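# Sort objects into their matching labeled bins using two arms

## Task

Move every object into the bin whose label matches it. Any object that no label matches must rest on the table clear of all bins, not above one. No object may stick out over a bin wall, and every bin must be sitting level once the work is done.

## Robot and tools

Robot: two arms. left_arm carries a left hand and has its base on the +y side; right_arm carries a right hand. Base poses in the scene frame: left_arm at (+0.030, +0.279, +0.015) m, quat_wxyz (+1.000, 0, 0, -0.023); right_arm at (-0.046, -0.307, +0.032) m, quat_wxyz (+1.000, 0, 0, -0.020). A post stands behind the arms. Loose objects may occasionally get nudged by something other than the robot. An object that ends up off the table fails the task.

Frames. Scene frame: origin at table height, halfway between the nominal bases, +z up, +x out over the table, +y toward left_arm. Left and right are not image sides. Reported hand poses and targets use each arm's own base frame. Motion offsets run along the axes of that arm's current Hand target. The hand point sits 0.05 m in front of the palm and 0.15 m from the wrist face along the fingers. Its +z runs along straight fingers and +y points out of the palm. On the right hand +x points away from the thumb; on the left hand +x points toward the thumb. Straight fingertips lie 0.06 to 0.07 m past the point along +z, with finger centre lines 0.06 m toward -y. A bracket on the little-finger side of the wrist can strike things.

The 28-number row, every value in [-1, 1], always complete for both arms: left_arm dx, dy, dz, rx, ry, rz; left hand thumb_turn, thumb_bend, index, middle, ring, little; left force_limit, speed; then the same fourteen for right_arm. Pose numbers are an offset, not a pose: measured from the Hand target at the start of that action, in the Hand target's axes, with 1.0 equal to 0.6 m or 180 degrees; rx, ry, rz form a single rotation vector. Every row of an action counts from that same start, and a repeated offset moves the arm further. Six zeros means no new pose request. Hand motor numbers are absolute targets: -1 open (straight fingers, thumb beside the palm), +1 closed (curled fingers, thumb in front of the palm). force_limit maps -1 to about 0 N and +1 to 10 N (15 N for the two thumb motors). speed maps -1 to nearly stopped and +0.48 or more to full speed. No value means keep as is: to leave a hand alone, repeat its last executed eight numbers, or if nothing has been sent yet, its hand_measured six values plus hand_force_limit and hand_speed.

Tools:
- execute_actions(actions, cameras): actions is a list of actions; each action is up to 15 rows of 28 numbers, one row per 1/30 s step; a short table keeps its final row until step 15. cameras lists names, ["all"], or []; omitted means all only when actions is empty.
- move(target, speed, blend, blocking, cameras): target is one 28-number row or up to 15 rows, all offsets from the same starting Hand targets. speed is path top speed in m/s, 0.002 to 4.3, default 0.25 (turn rate twice that in rad/s), one value or one per target. blend in metres rounds corners; 0 stops at each target. blocking=false returns after about 0.5 s while motion continues. The whole move is capped at 10 s; paths do not avoid obstacles or the other arm. Faster means harder contact and more lag.
- wait(seconds): 0 to 3600, sends nothing new.
- stop(): brakes a running move.
- zoom_image(camera, region): region [x0, y0, x1, y1] in pixels, at most 504 by 504, on the newest image of that camera.
- show_instructions(): shows reference pages.
- finished_scene(scene): ends the scene (scene 1); irreversible.

Cameras: cam_head_left, cam_head_right, cam_high, cam_left_wrist, cam_right_wrist, each 672x504.

Results: end_effector_position (m) and end_effector_quat_wxyz in the arm's base frame; Hand target, the clipped commanded pose the next offsets count from; joint positions, velocities ("within noise" when still) and torques; per hand, hand_measured, hand_stopped_by (moving, target, force, stalled, fault) and hand_load_n (positive when the finger is pushed open; a drop toward 0 signals a lost grip). A move adds a move: line, e.g. done, off_target, moving, held or fault, plus limits=paced (pose clipped) or limits=held (steps withheld). MOTOR HOT and FAULT lines warn of trouble.

Behaviour to expect: arms often rest 1 to 3 cm (sometimes 5) short, usually low, without any contact; a later execute_actions call re-requests the Hand target, or send the gap as an offset. Orientation commands are clipped to 40 degrees from the current one each step. A blocked arm keeps pushing until commanded back past its hand point.

Gripping: turn the thumb fully in front, then close around objects 0.035 to 0.065 m thick, handles down to 0.025 m, or pinch light items up to about 0.08 m between thumb tip and index pad. For a soft grip close with speed -0.94 or lower. To grip tighter, raise force_limit and send a more closed target; to release, send a more open one.

Avoid: dropping objects even a few millimetres, opening on moving objects, fast impacts, hard pushes on fixed or heavy things, too much finger load, contact between the two arms or closing one hand on the other's fingers, and long holds with a stretched arm or straining against unreachable poses, which heat motors (fault at 100 °C drops the arm for 30 to 60 s). Joint ranges (rad): waist -2.880 to 2.880, shoulder 0.000 to 3.142, elbow 0.000 to 3.019, wrist pitch -1.693 to 1.571, wrist yaw -1.571 to 1.571, wrist roll -2.094 to 2.094. The scene keeps running while you think.

Each tool is called after "Emit:" as name([rows], argument=value, ...), one row to a line, values as JSON.

Reference images:

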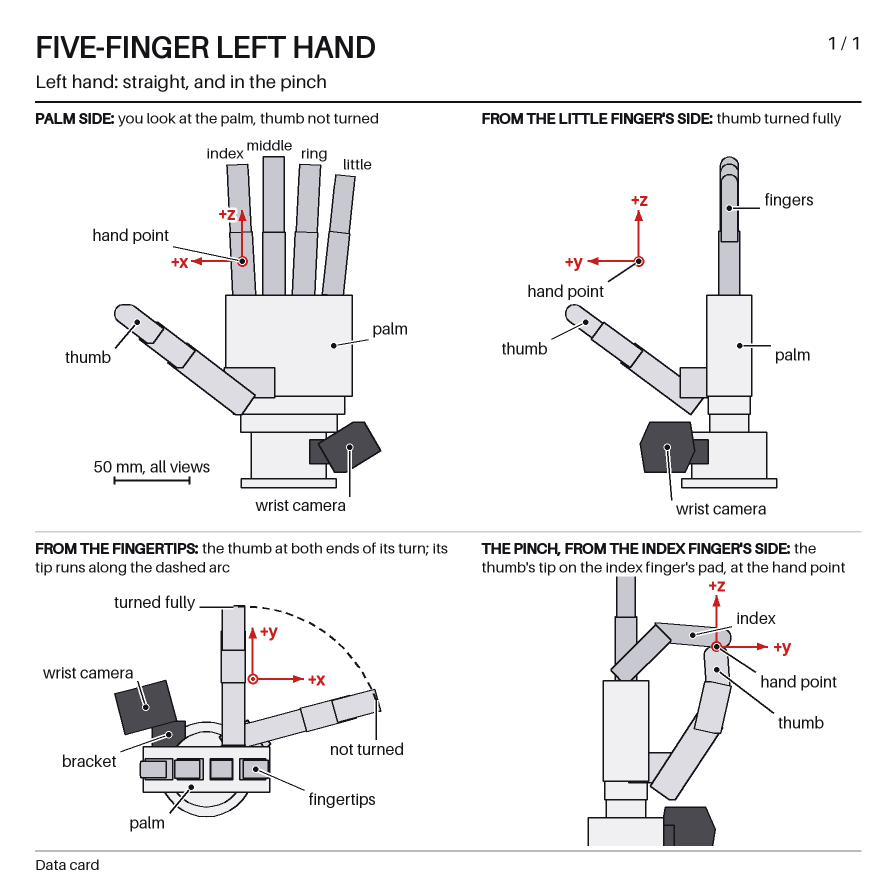

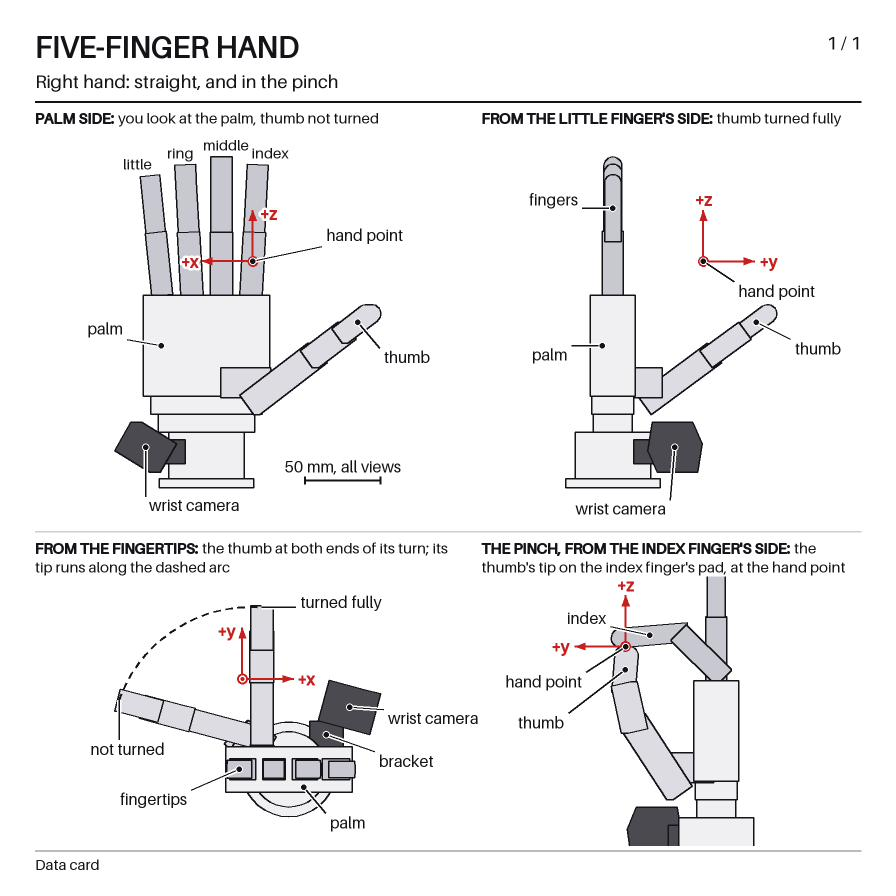

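## Session

Emit:
execute_actions(actions=[])

Scene clock: 0.00 s.
left_arm: end_effector_position=(+0.3523, -0.3245, +0.1357) hand_measured=(-1.000, -1.000, -1.000, -1.000, -1.000, -1.000) hand_load_n=(+0.0, +0.0, +0.0, +0.0, +0.0, +0.0) hand_stopped_by=(target, target, target, target, target, target) hand_force_limit=0.00 hand_speed=-0.80 end_effector_quat_wxyz=(-0.037, +0.664, -0.662, +0.347) | right_arm: end_effector_position=(+0.6255, +0.1654, +0.1413) hand_measured=(-1.000, -1.000, -1.000, -1.000, -1.000, -1.000) hand_load_n=(+0.0, +0.0, +0.0, +0.0, +0.0, +0.0) hand_stopped_by=(target, target, target, target, target, target) hand_force_limit=0.00 hand_speed=-0.80 end_effector_quat_wxyz=(+0.057, +0.641, -0.653, +0.399)
Joint positions: left_arm=[-0.596 1.273 0.853 -0.439 0.054 -0.619] | right_arm=[0.424 2.029 1.897 -1.214 0.807 0.347]
Joint velocities: within noise
Joint torques (N m): no reading
Heat: left arm: hottest waist 29 °C; right arm: hottest shoulder 30 °C.
Hand target: left_arm +0.3610, -0.3304, +0.1508; -0.040, +0.659, -0.658, +0.362 | right_arm +0.6303, +0.1676, +0.1427; +0.053, +0.639, -0.654, +0.401

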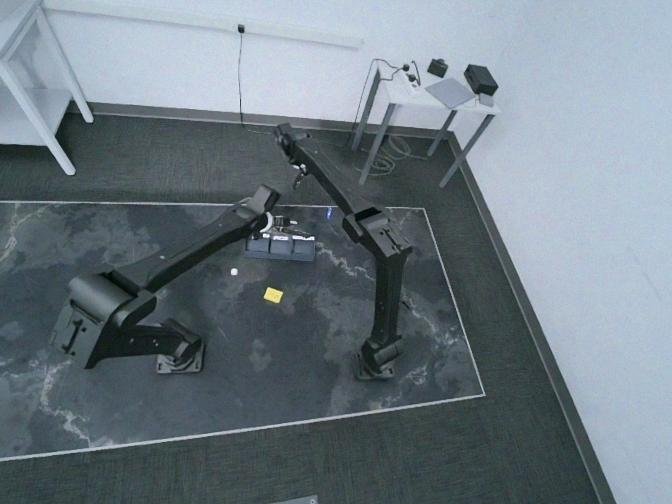

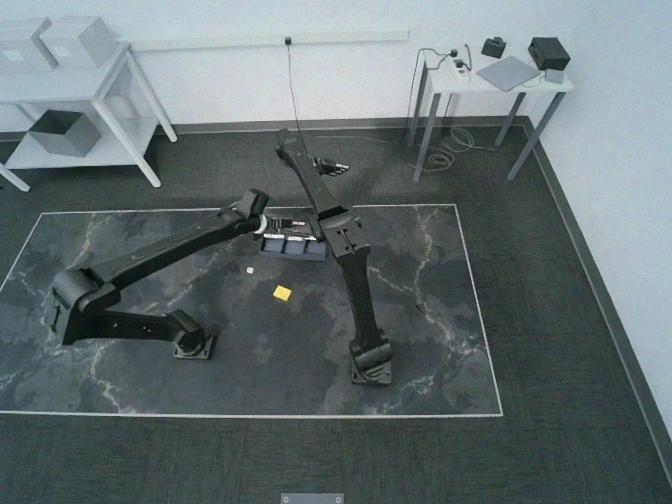

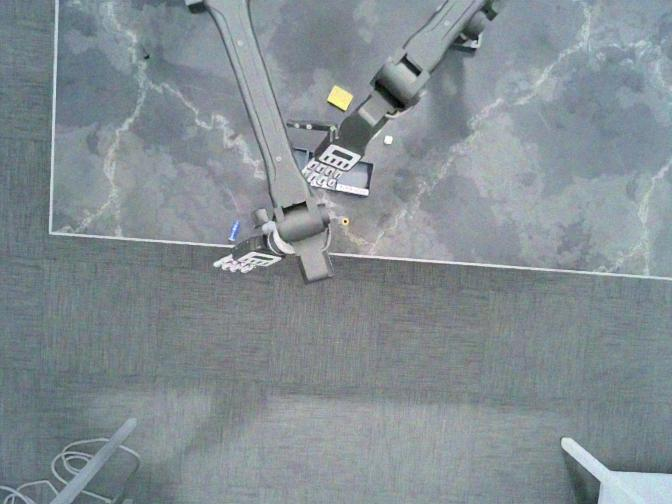

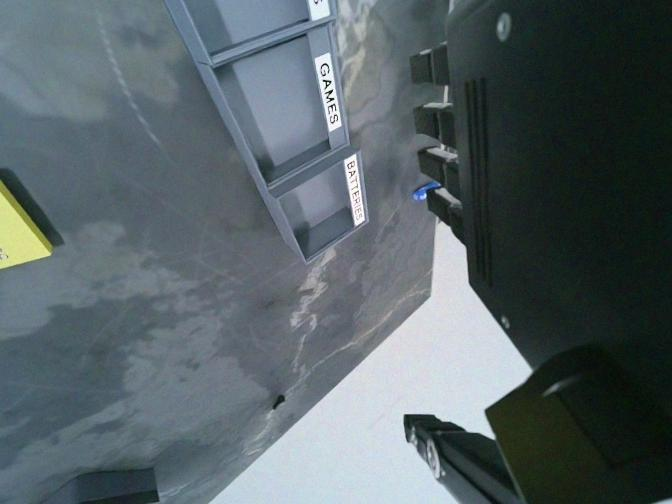

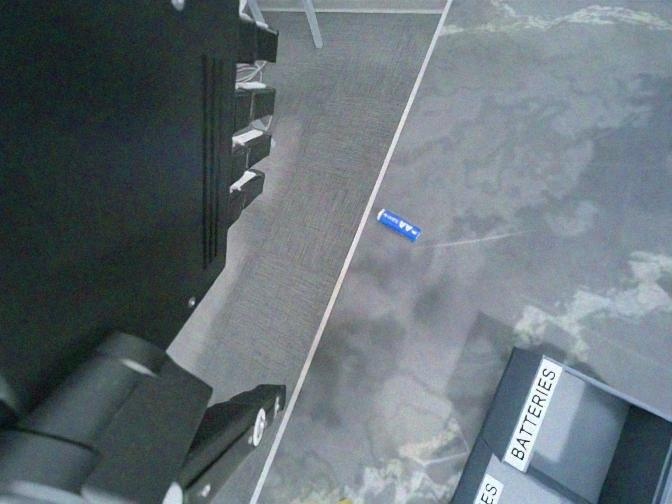

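Emit:
zoom_image(camera="cam_high", region=[200, 60, 440, 280])

Emit:
zoom_image(camera="cam_head_left", region=[200, 190, 440, 370])

Emit:
zoom_image(camera="cam_high", region=[50, 0, 250, 200])

Emit:
zoom_image(camera="cam_left_wrist", region=[0, 0, 460, 500])

Scaled by 2.100 from the camera's image (finer frame: 960x720).

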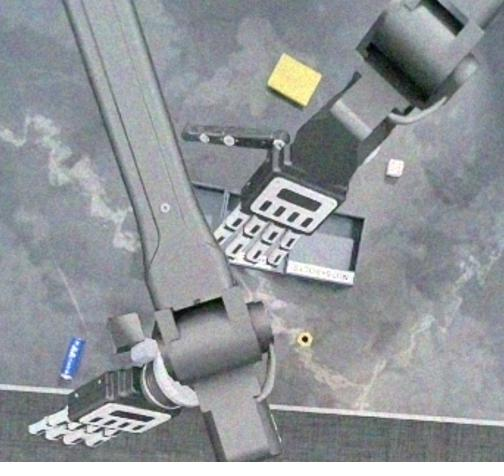

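Scaled by 2.100 from the camera's image (finer frame: 960x720).

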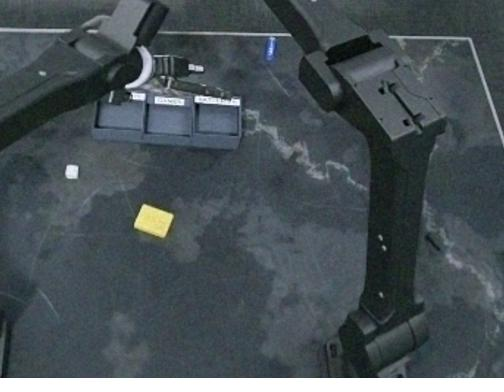

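Scaled by 2.520 from the camera's image (finer frame: 960x720).

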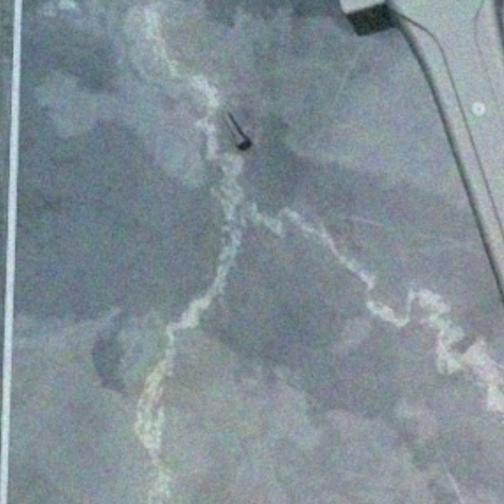

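Scaled by 1.008 from the camera's image (finer frame: 960x720).

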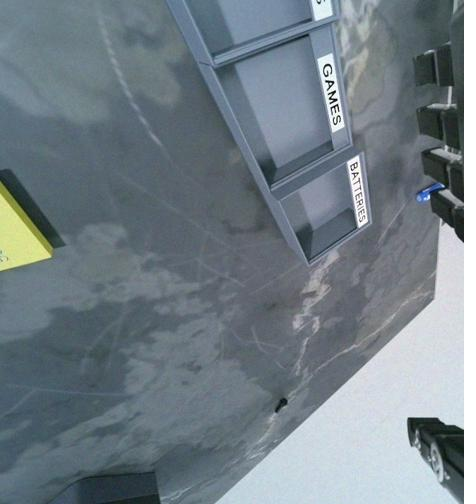

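Emit:
move(target=[-0.3525,-0.1013,-0.4028,0,0,0,-1,-1,-1,-1,-1,-1,0,-0.8,0,0,0,0,0,0,-1,-1,-1,-1,-1,-1,0,-0.8], speed=0.2, cameras=["all"])

Scene clock: 52.07 s.
left_arm: end_effector_position=(+0.3016, -0.0346, +0.2516) hand_measured=(-1.000, -1.000, -1.000, -1.000, -1.000, -1.000) hand_load_n=(+0.0, +0.0, +0.0, +0.0, +0.0, +0.0) hand_stopped_by=(target, target, target, target, target, target) hand_force_limit=0.00 hand_speed=-0.80 end_effector_quat_wxyz=(-0.023, +0.669, -0.653, +0.353) | right_arm: end_effector_position=(+0.6255, +0.1654, +0.1413) hand_measured=(-1.000, -1.000, -1.000, -1.000, -1.000, -1.000) hand_load_n=(+0.0, +0.0, +0.0, +0.0, +0.0, +0.0) hand_stopped_by=(target, target, target, target, target, target) hand_force_limit=0.00 hand_speed=-0.80 end_effector_quat_wxyz=(+0.057, +0.641, -0.653, +0.399)
Joint positions: left_arm=[0.32 0.959 0.961 -1.146 0.603 0.161] | right_arm=[0.424 2.029 1.897 -1.214 0.807 0.347]
Joint torques (N m): left_arm=[0.73 -3.49 14.27 0.28 0.63 0.08] | right_arm=[1.38 -15.74 11.12 0.08 0.57 0.11]
Heat: left arm: hottest elbow 32 °C; right arm: hottest shoulder 33 °C.
Hand target: left_arm +0.3110, -0.0303, +0.2703; -0.040, +0.659, -0.658, +0.362 | right_arm +0.6303, +0.1676, +0.1427; +0.053, +0.639, -0.654, +0.401
Off the commanded pose: left_arm 0.021 m, 3 deg | right_arm 0.005 m, 1 deg.
move: off_target (left_arm)

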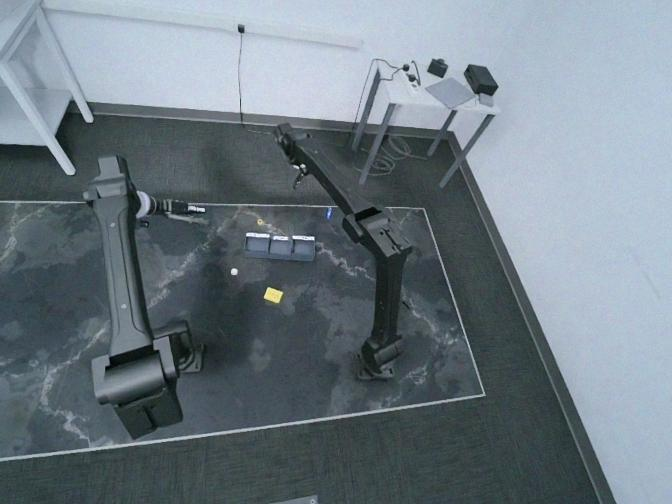

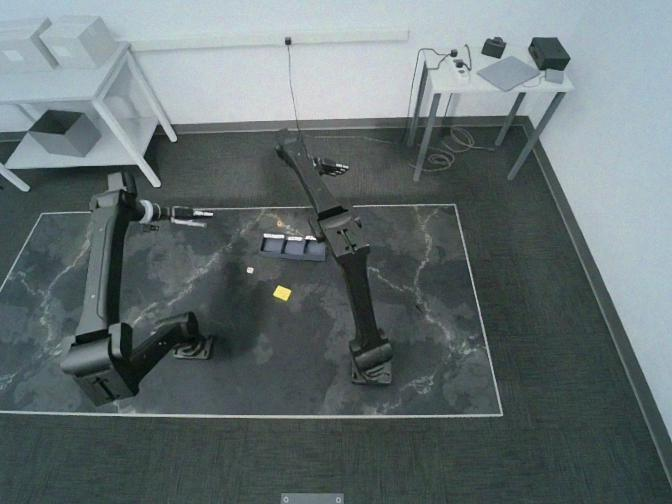

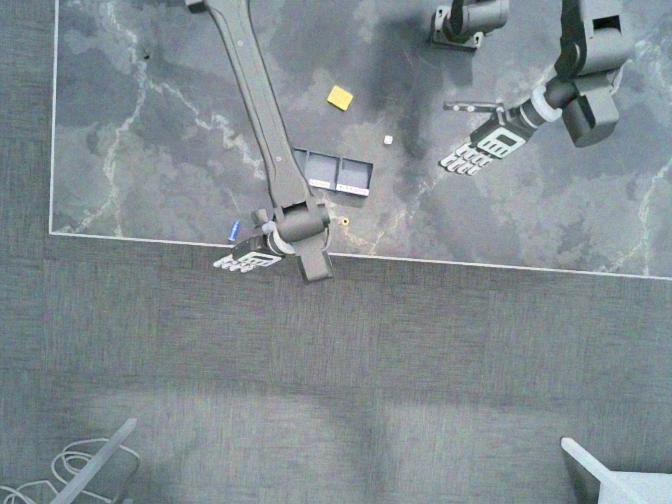

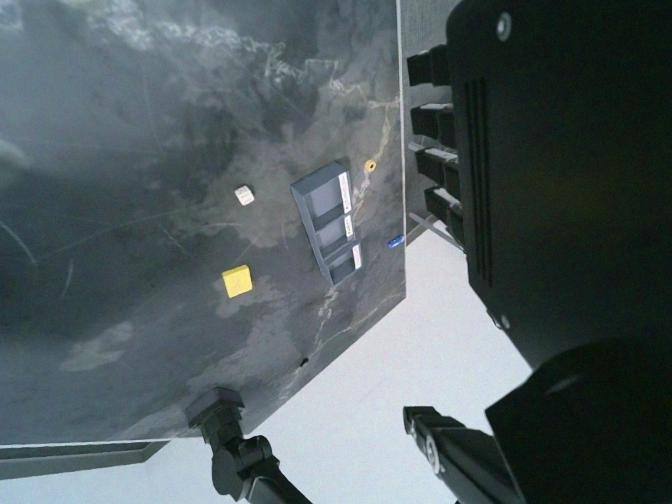

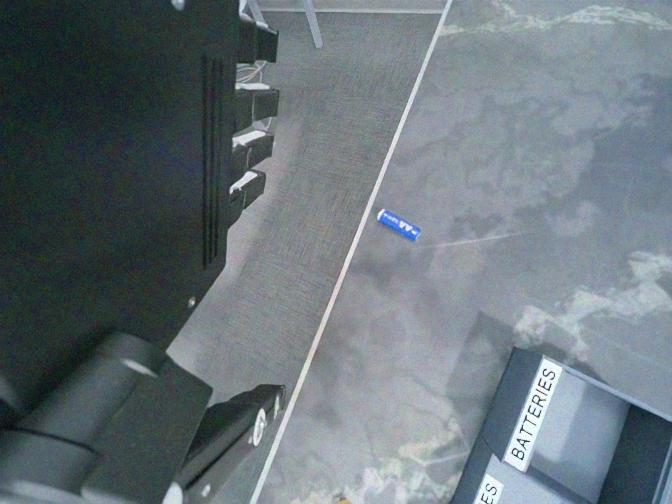

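Emit:
move(target=[0,0,0,0,0,0,-1,-1,-1,-1,-1,-1,0,-0.8,0.3602,0.2803,-0.1265,0,0,0,-1,-1,-1,-1,-1,-1,0,-0.8], speed=0.2, cameras=["all"])

Scene clock: 62.23 s.
left_arm: end_effector_position=(+0.3016, -0.0346, +0.2516) hand_measured=(-1.000, -1.000, -1.000, -1.000, -1.000, -1.000) hand_load_n=(+0.0, +0.0, +0.0, +0.0, +0.0, +0.0) hand_stopped_by=(target, target, target, target, target, target) hand_force_limit=0.00 hand_speed=-0.80 end_effector_quat_wxyz=(-0.023, +0.669, -0.654, +0.353) | right_arm: end_effector_position=(+0.4137, +0.0222, +0.2503) hand_measured=(-1.000, -1.000, -1.000, -1.000, -1.000, -1.000) hand_load_n=(+0.0, +0.0, +0.0, +0.0, +0.0, +0.0) hand_stopped_by=(target, target, target, target, target, target) hand_force_limit=0.00 hand_speed=-0.80 end_effector_quat_wxyz=(+0.040, +0.634, -0.657, +0.407)
Joint positions: left_arm=[0.32 0.959 0.961 -1.146 0.603 0.162] | right_arm=[0.313 1.285 1.238 -1.151 0.775 0.195]
Joint torques (N m): left_arm=[1.26 -3.96 14.13 0.21 0.69 0.09] | right_arm=[0.67 -5.77 9.14 -0.02 0.45 0.02]
Heat: left arm: hottest elbow 32 °C; right arm: hottest shoulder 33 °C.
Hand target: left_arm +0.3110, -0.0304, +0.2704; -0.040, +0.659, -0.658, +0.362 | right_arm +0.4105, +0.0177, +0.2428; +0.053, +0.639, -0.654, +0.401
Off the commanded pose: left_arm 0.021 m, 2 deg | right_arm 0.009 m, 2 deg.
move: done

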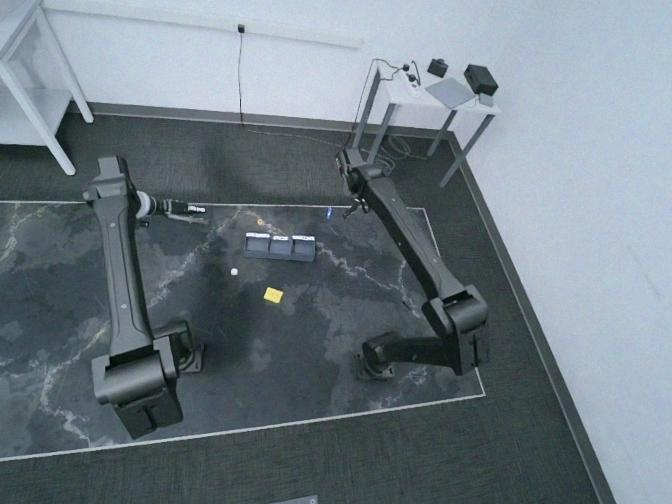

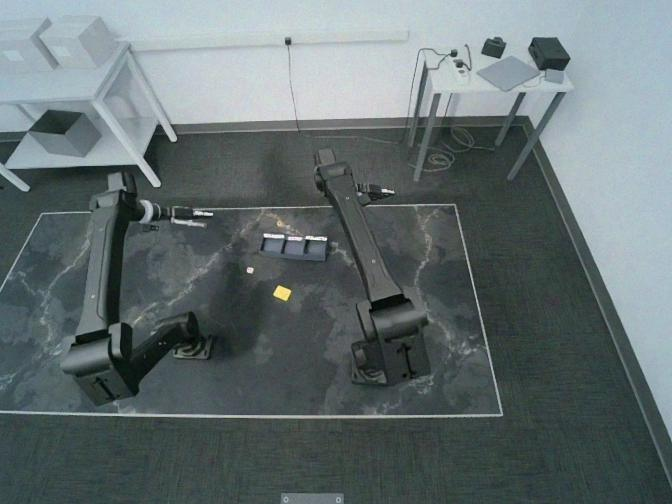

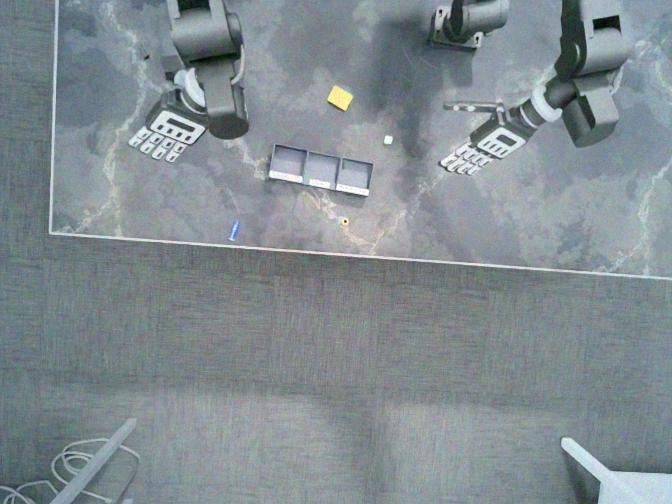

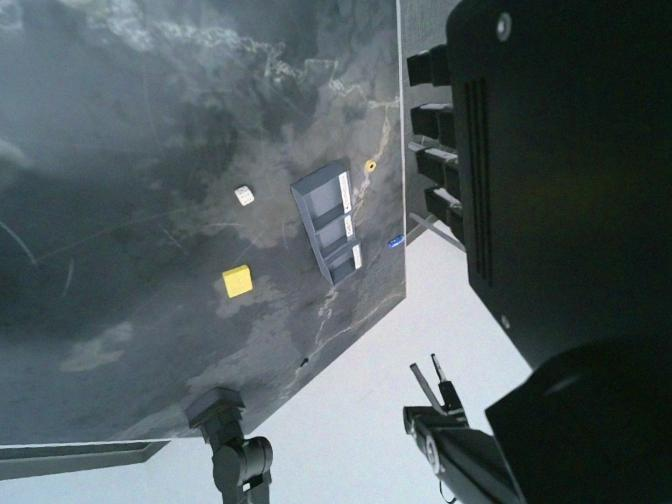

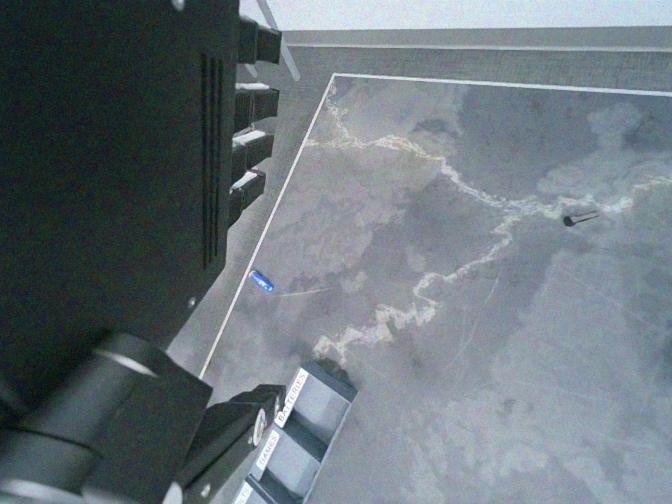

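Emit:
zoom_image(camera="cam_high", region=[220, 70, 420, 250])

Emit:
zoom_image(camera="cam_right_wrist", region=[200, 330, 380, 504])

Emit:
zoom_image(camera="cam_left_wrist", region=[200, 130, 430, 330])

Emit:
zoom_image(camera="cam_right_wrist", region=[500, 150, 672, 270])

Emit:
zoom_image(camera="cam_head_right", region=[230, 190, 450, 330])

Scaled by 2.520 from the camera's image (finer frame: 960x720).

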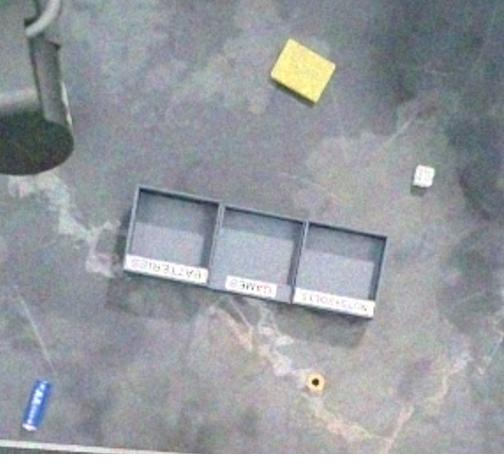

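Scaled by 2.800 from the camera's image (finer frame: 960x720).

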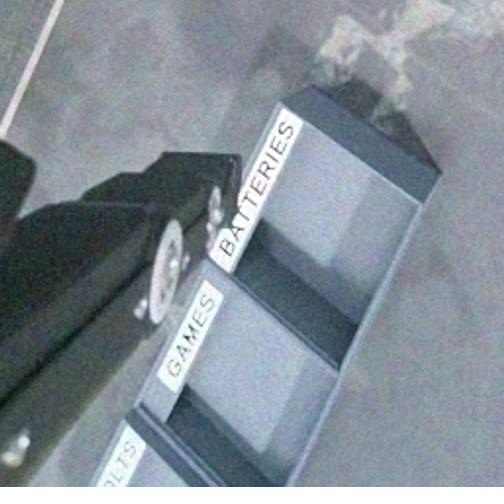

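Scaled by 2.191 from the camera's image (finer frame: 960x720).

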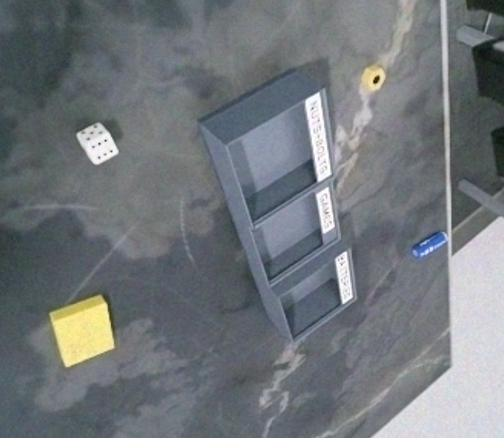

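Scaled by 2.930 from the camera's image (finer frame: 960x720).

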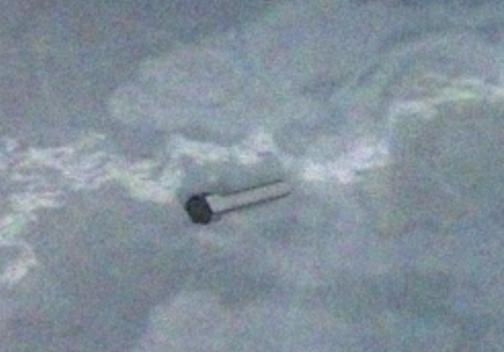

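Scaled by 2.291 from the camera's image (finer frame: 960x720).

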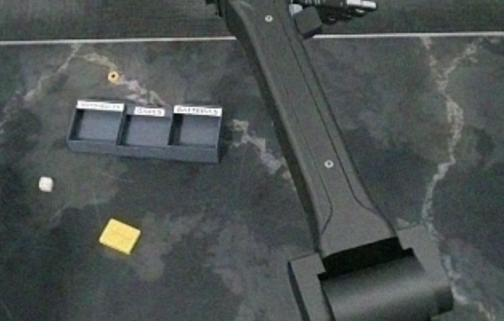

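Emit:
zoom_image(camera="cam_head_left", region=[100, 180, 280, 310])

Emit:
zoom_image(camera="cam_head_left", region=[0, 190, 220, 470])

Emit:
zoom_image(camera="cam_high", region=[400, 0, 672, 280])

Emit:
zoom_image(camera="cam_head_right", region=[300, 190, 520, 430])

Scaled by 2.800 from the camera's image (finer frame: 960x720).

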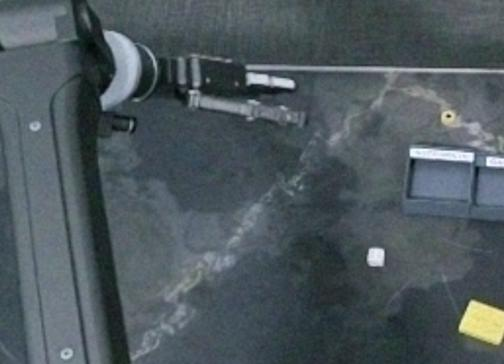

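Scaled by 1.800 from the camera's image (finer frame: 960x720).

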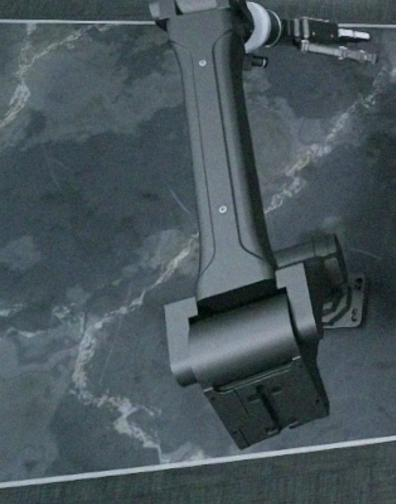

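Scaled by 1.800 from the camera's image (finer frame: 960x720).

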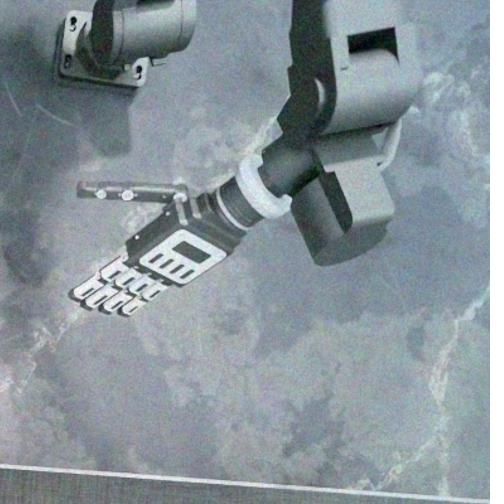

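Scaled by 2.100 from the camera's image (finer frame: 960x720).

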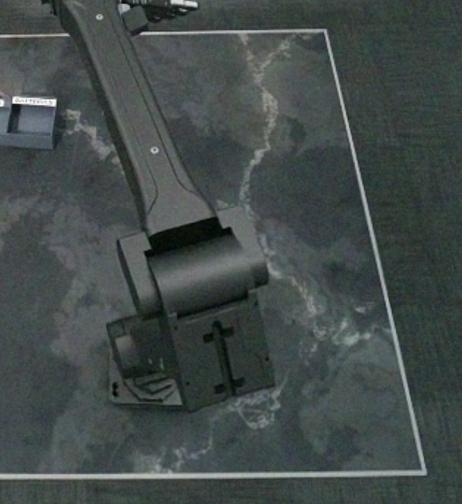

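Emit:
move(target=[0.1107,0.1775,0.2312,0.0541,-0.0313,0.170,1,-0.3,-0.3,-0.3,-1,-1,-0.4,0.0,0,0,0,0,0,0,-1,-1,-1,-1,-1,-1,0,-0.8], speed=0.2, cameras=["all"])

Scene clock: 270.93 s.
left_arm: end_effector_position=(+0.2814, -0.1592, +0.1344) hand_measured=(+1.000, -0.300, -0.300, -0.300, -1.000, -1.000) hand_load_n=(+0.0, +0.0, +0.0, +0.0, +0.0, -0.5) hand_stopped_by=(target, target, target, target, target, target) hand_force_limit=-0.40 hand_speed=0.00 end_effector_quat_wxyz=(+0.216, -0.472, +0.778, -0.352) | right_arm: end_effector_position=(+0.4137, +0.0222, +0.2503) hand_measured=(-1.000, -1.000, -1.000, -1.000, -1.000, -1.000) hand_load_n=(+0.0, +0.0, +0.0, +0.0, +0.0, +0.0) hand_stopped_by=(target, target, target, target, target, target) hand_force_limit=0.00 hand_speed=-0.80 end_effector_quat_wxyz=(+0.040, +0.634, -0.656, +0.407)
Joint positions: left_arm=[-0.392 0.74 0.53 -0.51 0.062 0.06] | right_arm=[0.313 1.285 1.238 -1.151 0.775 0.194]
Joint torques (N m): left_arm=[0.26 -1.73 11.26 1.69 0.02 -0.1] | right_arm=[0.56 -5.89 9.14 -0.05 0.46 0.01]
Heat: left arm: hottest elbow 37 °C; right arm: hottest elbow 34 °C.
Hand target: left_arm +0.2867, -0.1627, +0.1404; +0.221, -0.474, +0.773, -0.361 | right_arm +0.4105, +0.0177, +0.2428; +0.053, +0.639, -0.654, +0.401
Off the commanded pose: left_arm 0.009 m, 1 deg | right_arm 0.009 m, 2 deg.
move: done

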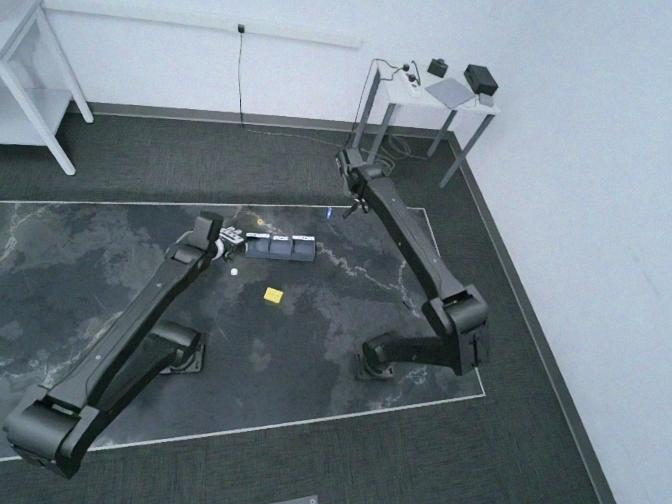

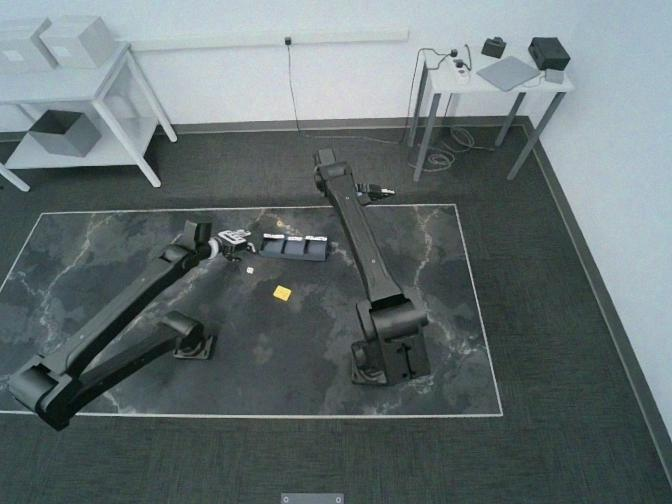

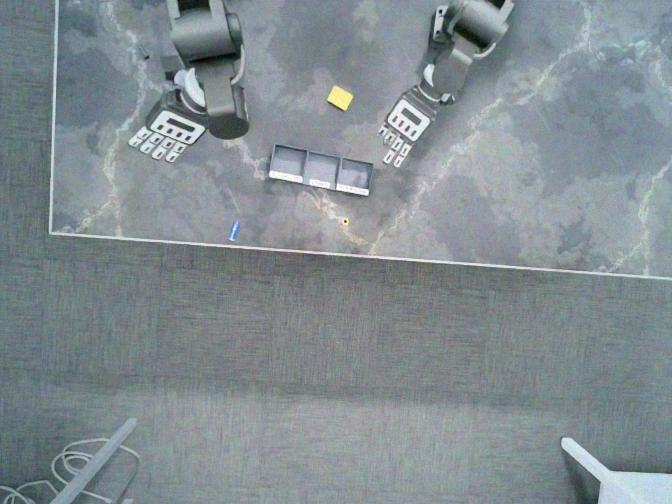

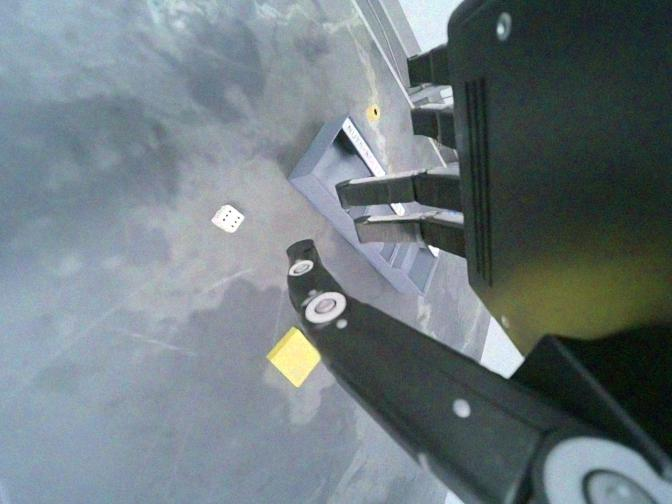

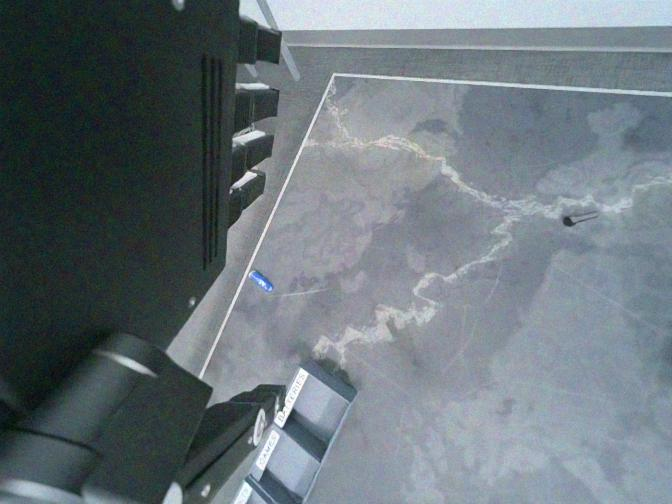

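Emit:
zoom_image(camera="cam_left_wrist", region=[180, 130, 460, 340])

Emit:
zoom_image(camera="cam_high", region=[340, 60, 500, 180])

Scaled by 1.800 from the camera's image (finer frame: 960x720).

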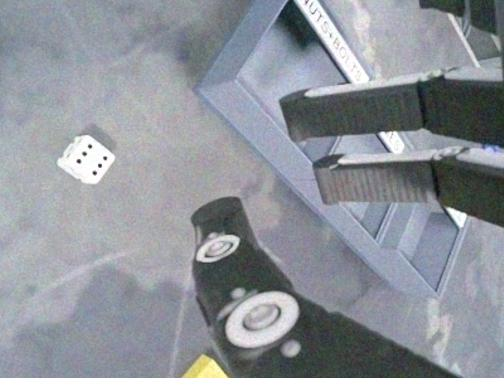

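Scaled by 3.150 from the camera's image (finer frame: 960x720).

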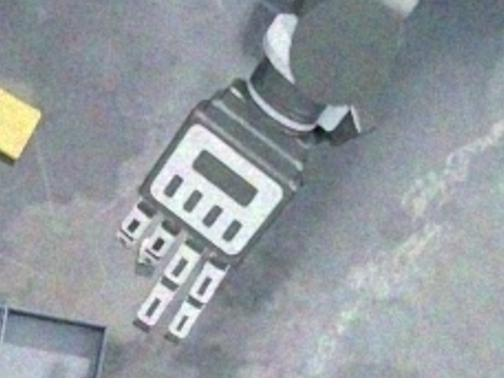

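Emit:
move([
  [-0.4158,-0.0168,-0.291,0,0,0,1,-0.3,-0.3,-0.3,-1,-1,-0.4,0.0,0,0,0,0,0,0,-1,-1,-1,-1,-1,-1,0,-0.8],
  [-0.4158,-0.0168,-0.291,0,0,0,1,-0.3,-0.3,-0.3,-1,-1,-0.4,0.0,-0.5775,0.0488,-0.4263,0.1271,-0.2368,0.0296,1,-0.3,-0.3,-0.3,-1,-1,-0.4,0.0],
], speed=0.25, cameras=["all"])

Scene clock: 323.53 s.
left_arm: end_effector_position=(+0.2782, +0.1080, +0.2405) hand_measured=(+1.000, -0.300, -0.300, -0.300, -1.000, -1.000) hand_load_n=(+0.0, +0.5, +0.0, +0.0, +0.0, +0.0) hand_stopped_by=(target, target, target, target, target, target) hand_force_limit=-0.40 hand_speed=0.00 end_effector_quat_wxyz=(+0.201, -0.485, +0.769, -0.364) | right_arm: end_effector_position=(+0.3309, +0.4346, +0.1994) hand_measured=(+1.000, -0.300, -0.300, -0.300, -1.000, -1.000) hand_load_n=(+0.0, +0.0, +0.0, +0.0, +0.0, +0.0) hand_stopped_by=(target, target, target, target, target, target) hand_force_limit=-0.40 hand_speed=0.00 end_effector_quat_wxyz=(-0.324, +0.712, -0.564, +0.266)
Joint positions: left_arm=[0.764 0.988 0.982 -1.233 0.806 1.067] | right_arm=[1.028 1.41 1.184 -0.666 0.587 0.585]
Joint torques (N m): left_arm=[0.73 -4.19 14.3 0.27 0.77 0.12] | right_arm=[1.44 -7.94 10.67 1.03 0.34 0.21]
Heat: left arm: hottest elbow 38 °C; right arm: hottest elbow 34 °C.
Hand target: left_arm +0.2866, +0.1174, +0.2601; +0.221, -0.474, +0.773, -0.361 | right_arm +0.3329, +0.4402, +0.1999; -0.330, +0.708, -0.566, +0.264
Off the commanded pose: left_arm 0.023 m, 3 deg | right_arm 0.006 m, 1 deg.
move: off_target (left_arm)

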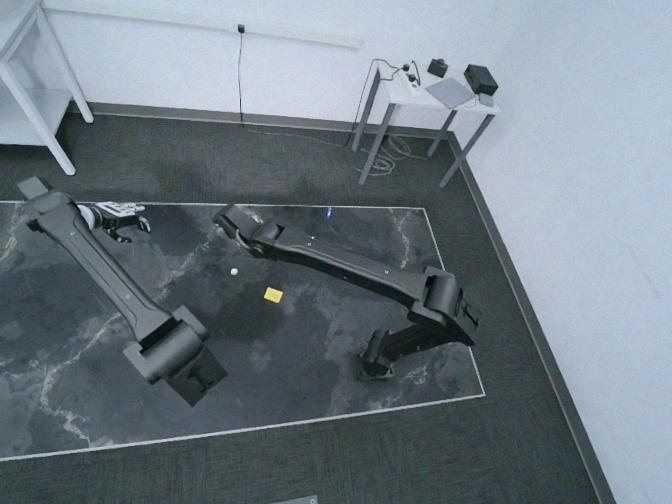

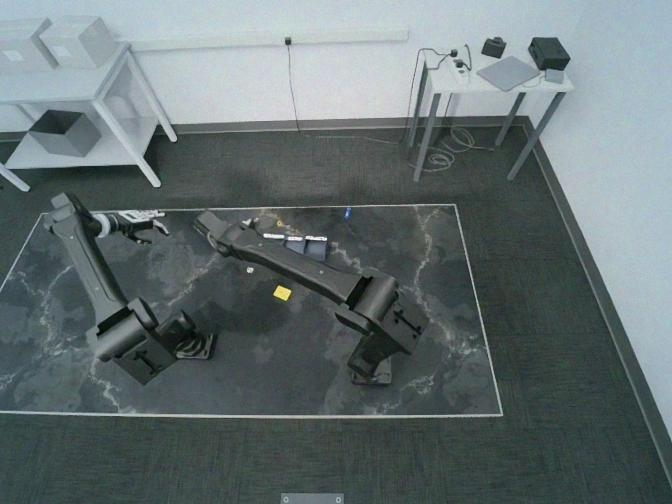

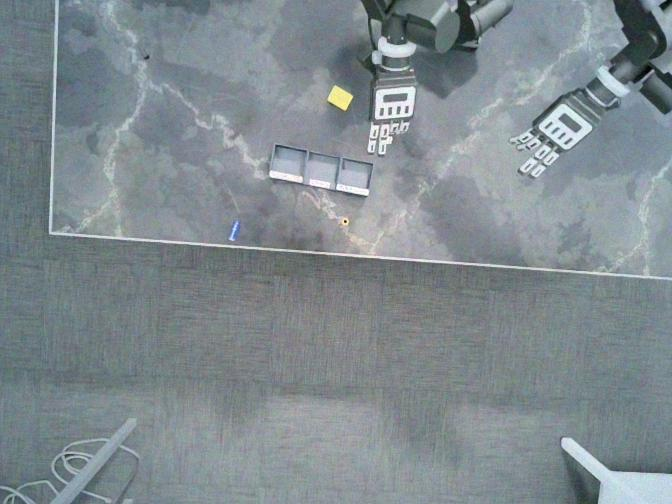

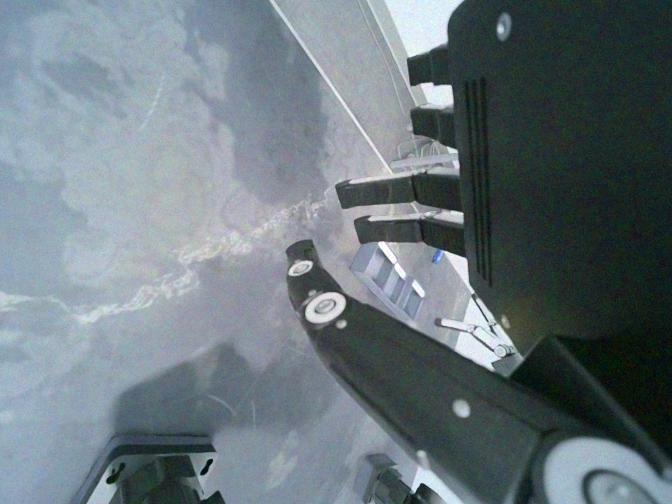

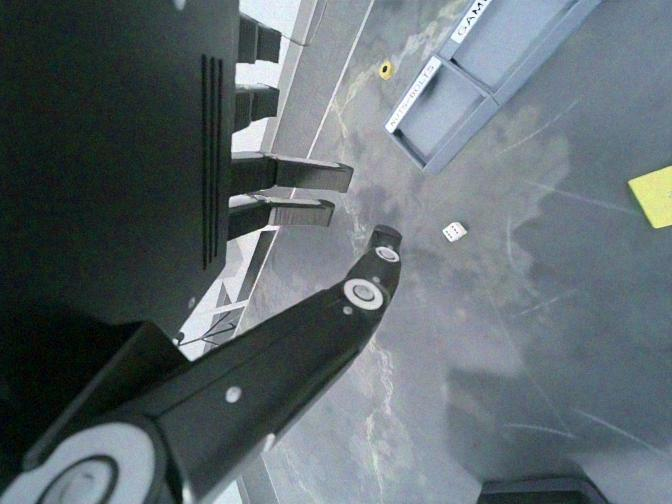

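Emit:
move(target=[0,0,0,0,0,0,1,-0.3,-0.3,-0.3,-1,-1,-0.4,0.0,-0.1382,0.0693,0.0988,0,0,0,1,-0.3,-0.3,-0.3,-1,-1,-0.4,0.0], speed=0.2, cameras=["cam_right_wrist","cam_high"])

Scene clock: 347.20 s.
left_arm: end_effector_position=(+0.2782, +0.1080, +0.2405) hand_measured=(+1.000, -0.300, -0.300, -0.300, -1.000, -1.000) hand_load_n=(+0.0, +0.0, +0.0, +0.0, +0.0, +0.0) hand_stopped_by=(target, target, target, target, target, target) hand_force_limit=-0.40 hand_speed=0.00 end_effector_quat_wxyz=(+0.201, -0.485, +0.769, -0.364) | right_arm: end_effector_position=(+0.3266, +0.5060, +0.1125) hand_measured=(+1.000, -0.300, -0.300, -0.300, -1.000, -1.000) hand_load_n=(+0.0, +0.5, +0.0, +0.0, +0.0, +0.0) hand_stopped_by=(target, target, target, target, target, target) hand_force_limit=-0.40 hand_speed=0.00 end_effector_quat_wxyz=(-0.307, +0.719, -0.563, +0.269)
Joint positions: left_arm=[0.764 0.988 0.982 -1.233 0.806 1.067] | right_arm=[1.108 1.658 1.247 -0.565 0.636 0.665]
Joint torques (N m): left_arm=[0.85 -3.9 14.48 0.12 0.73 0.14] | right_arm=[1.9 -10.64 13.16 0.9 0.47 0.22]
Heat: left arm: hottest elbow 41 °C; right arm: hottest elbow 35 °C.
Hand target: left_arm +0.2866, +0.1174, +0.2601; +0.221, -0.474, +0.773, -0.361 | right_arm +0.3330, +0.5252, +0.1301; -0.330, +0.708, -0.567, +0.264
Off the commanded pose: left_arm 0.023 m, 3 deg | right_arm 0.027 m, 3 deg.
move: off_target (right_arm)
Images, in order (width x height): cam_high 672x504, cam_right_wrist 672x504.

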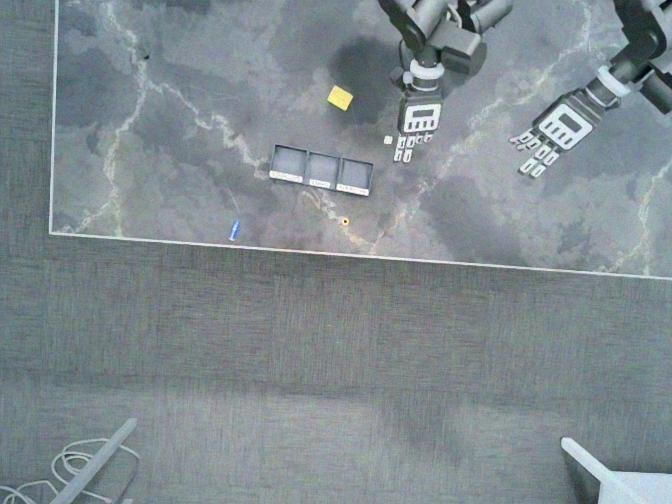

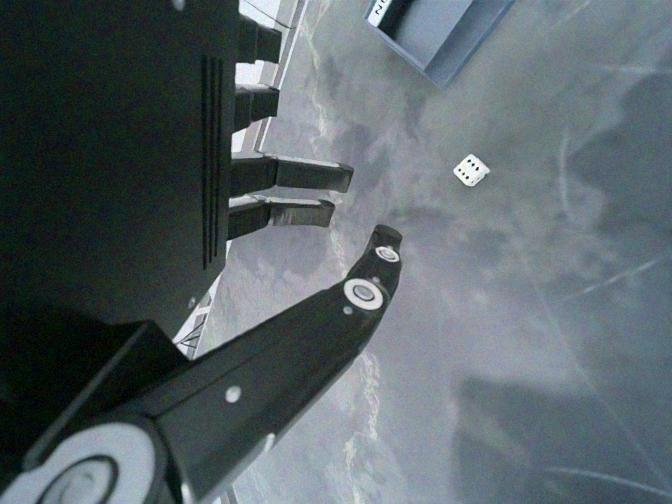

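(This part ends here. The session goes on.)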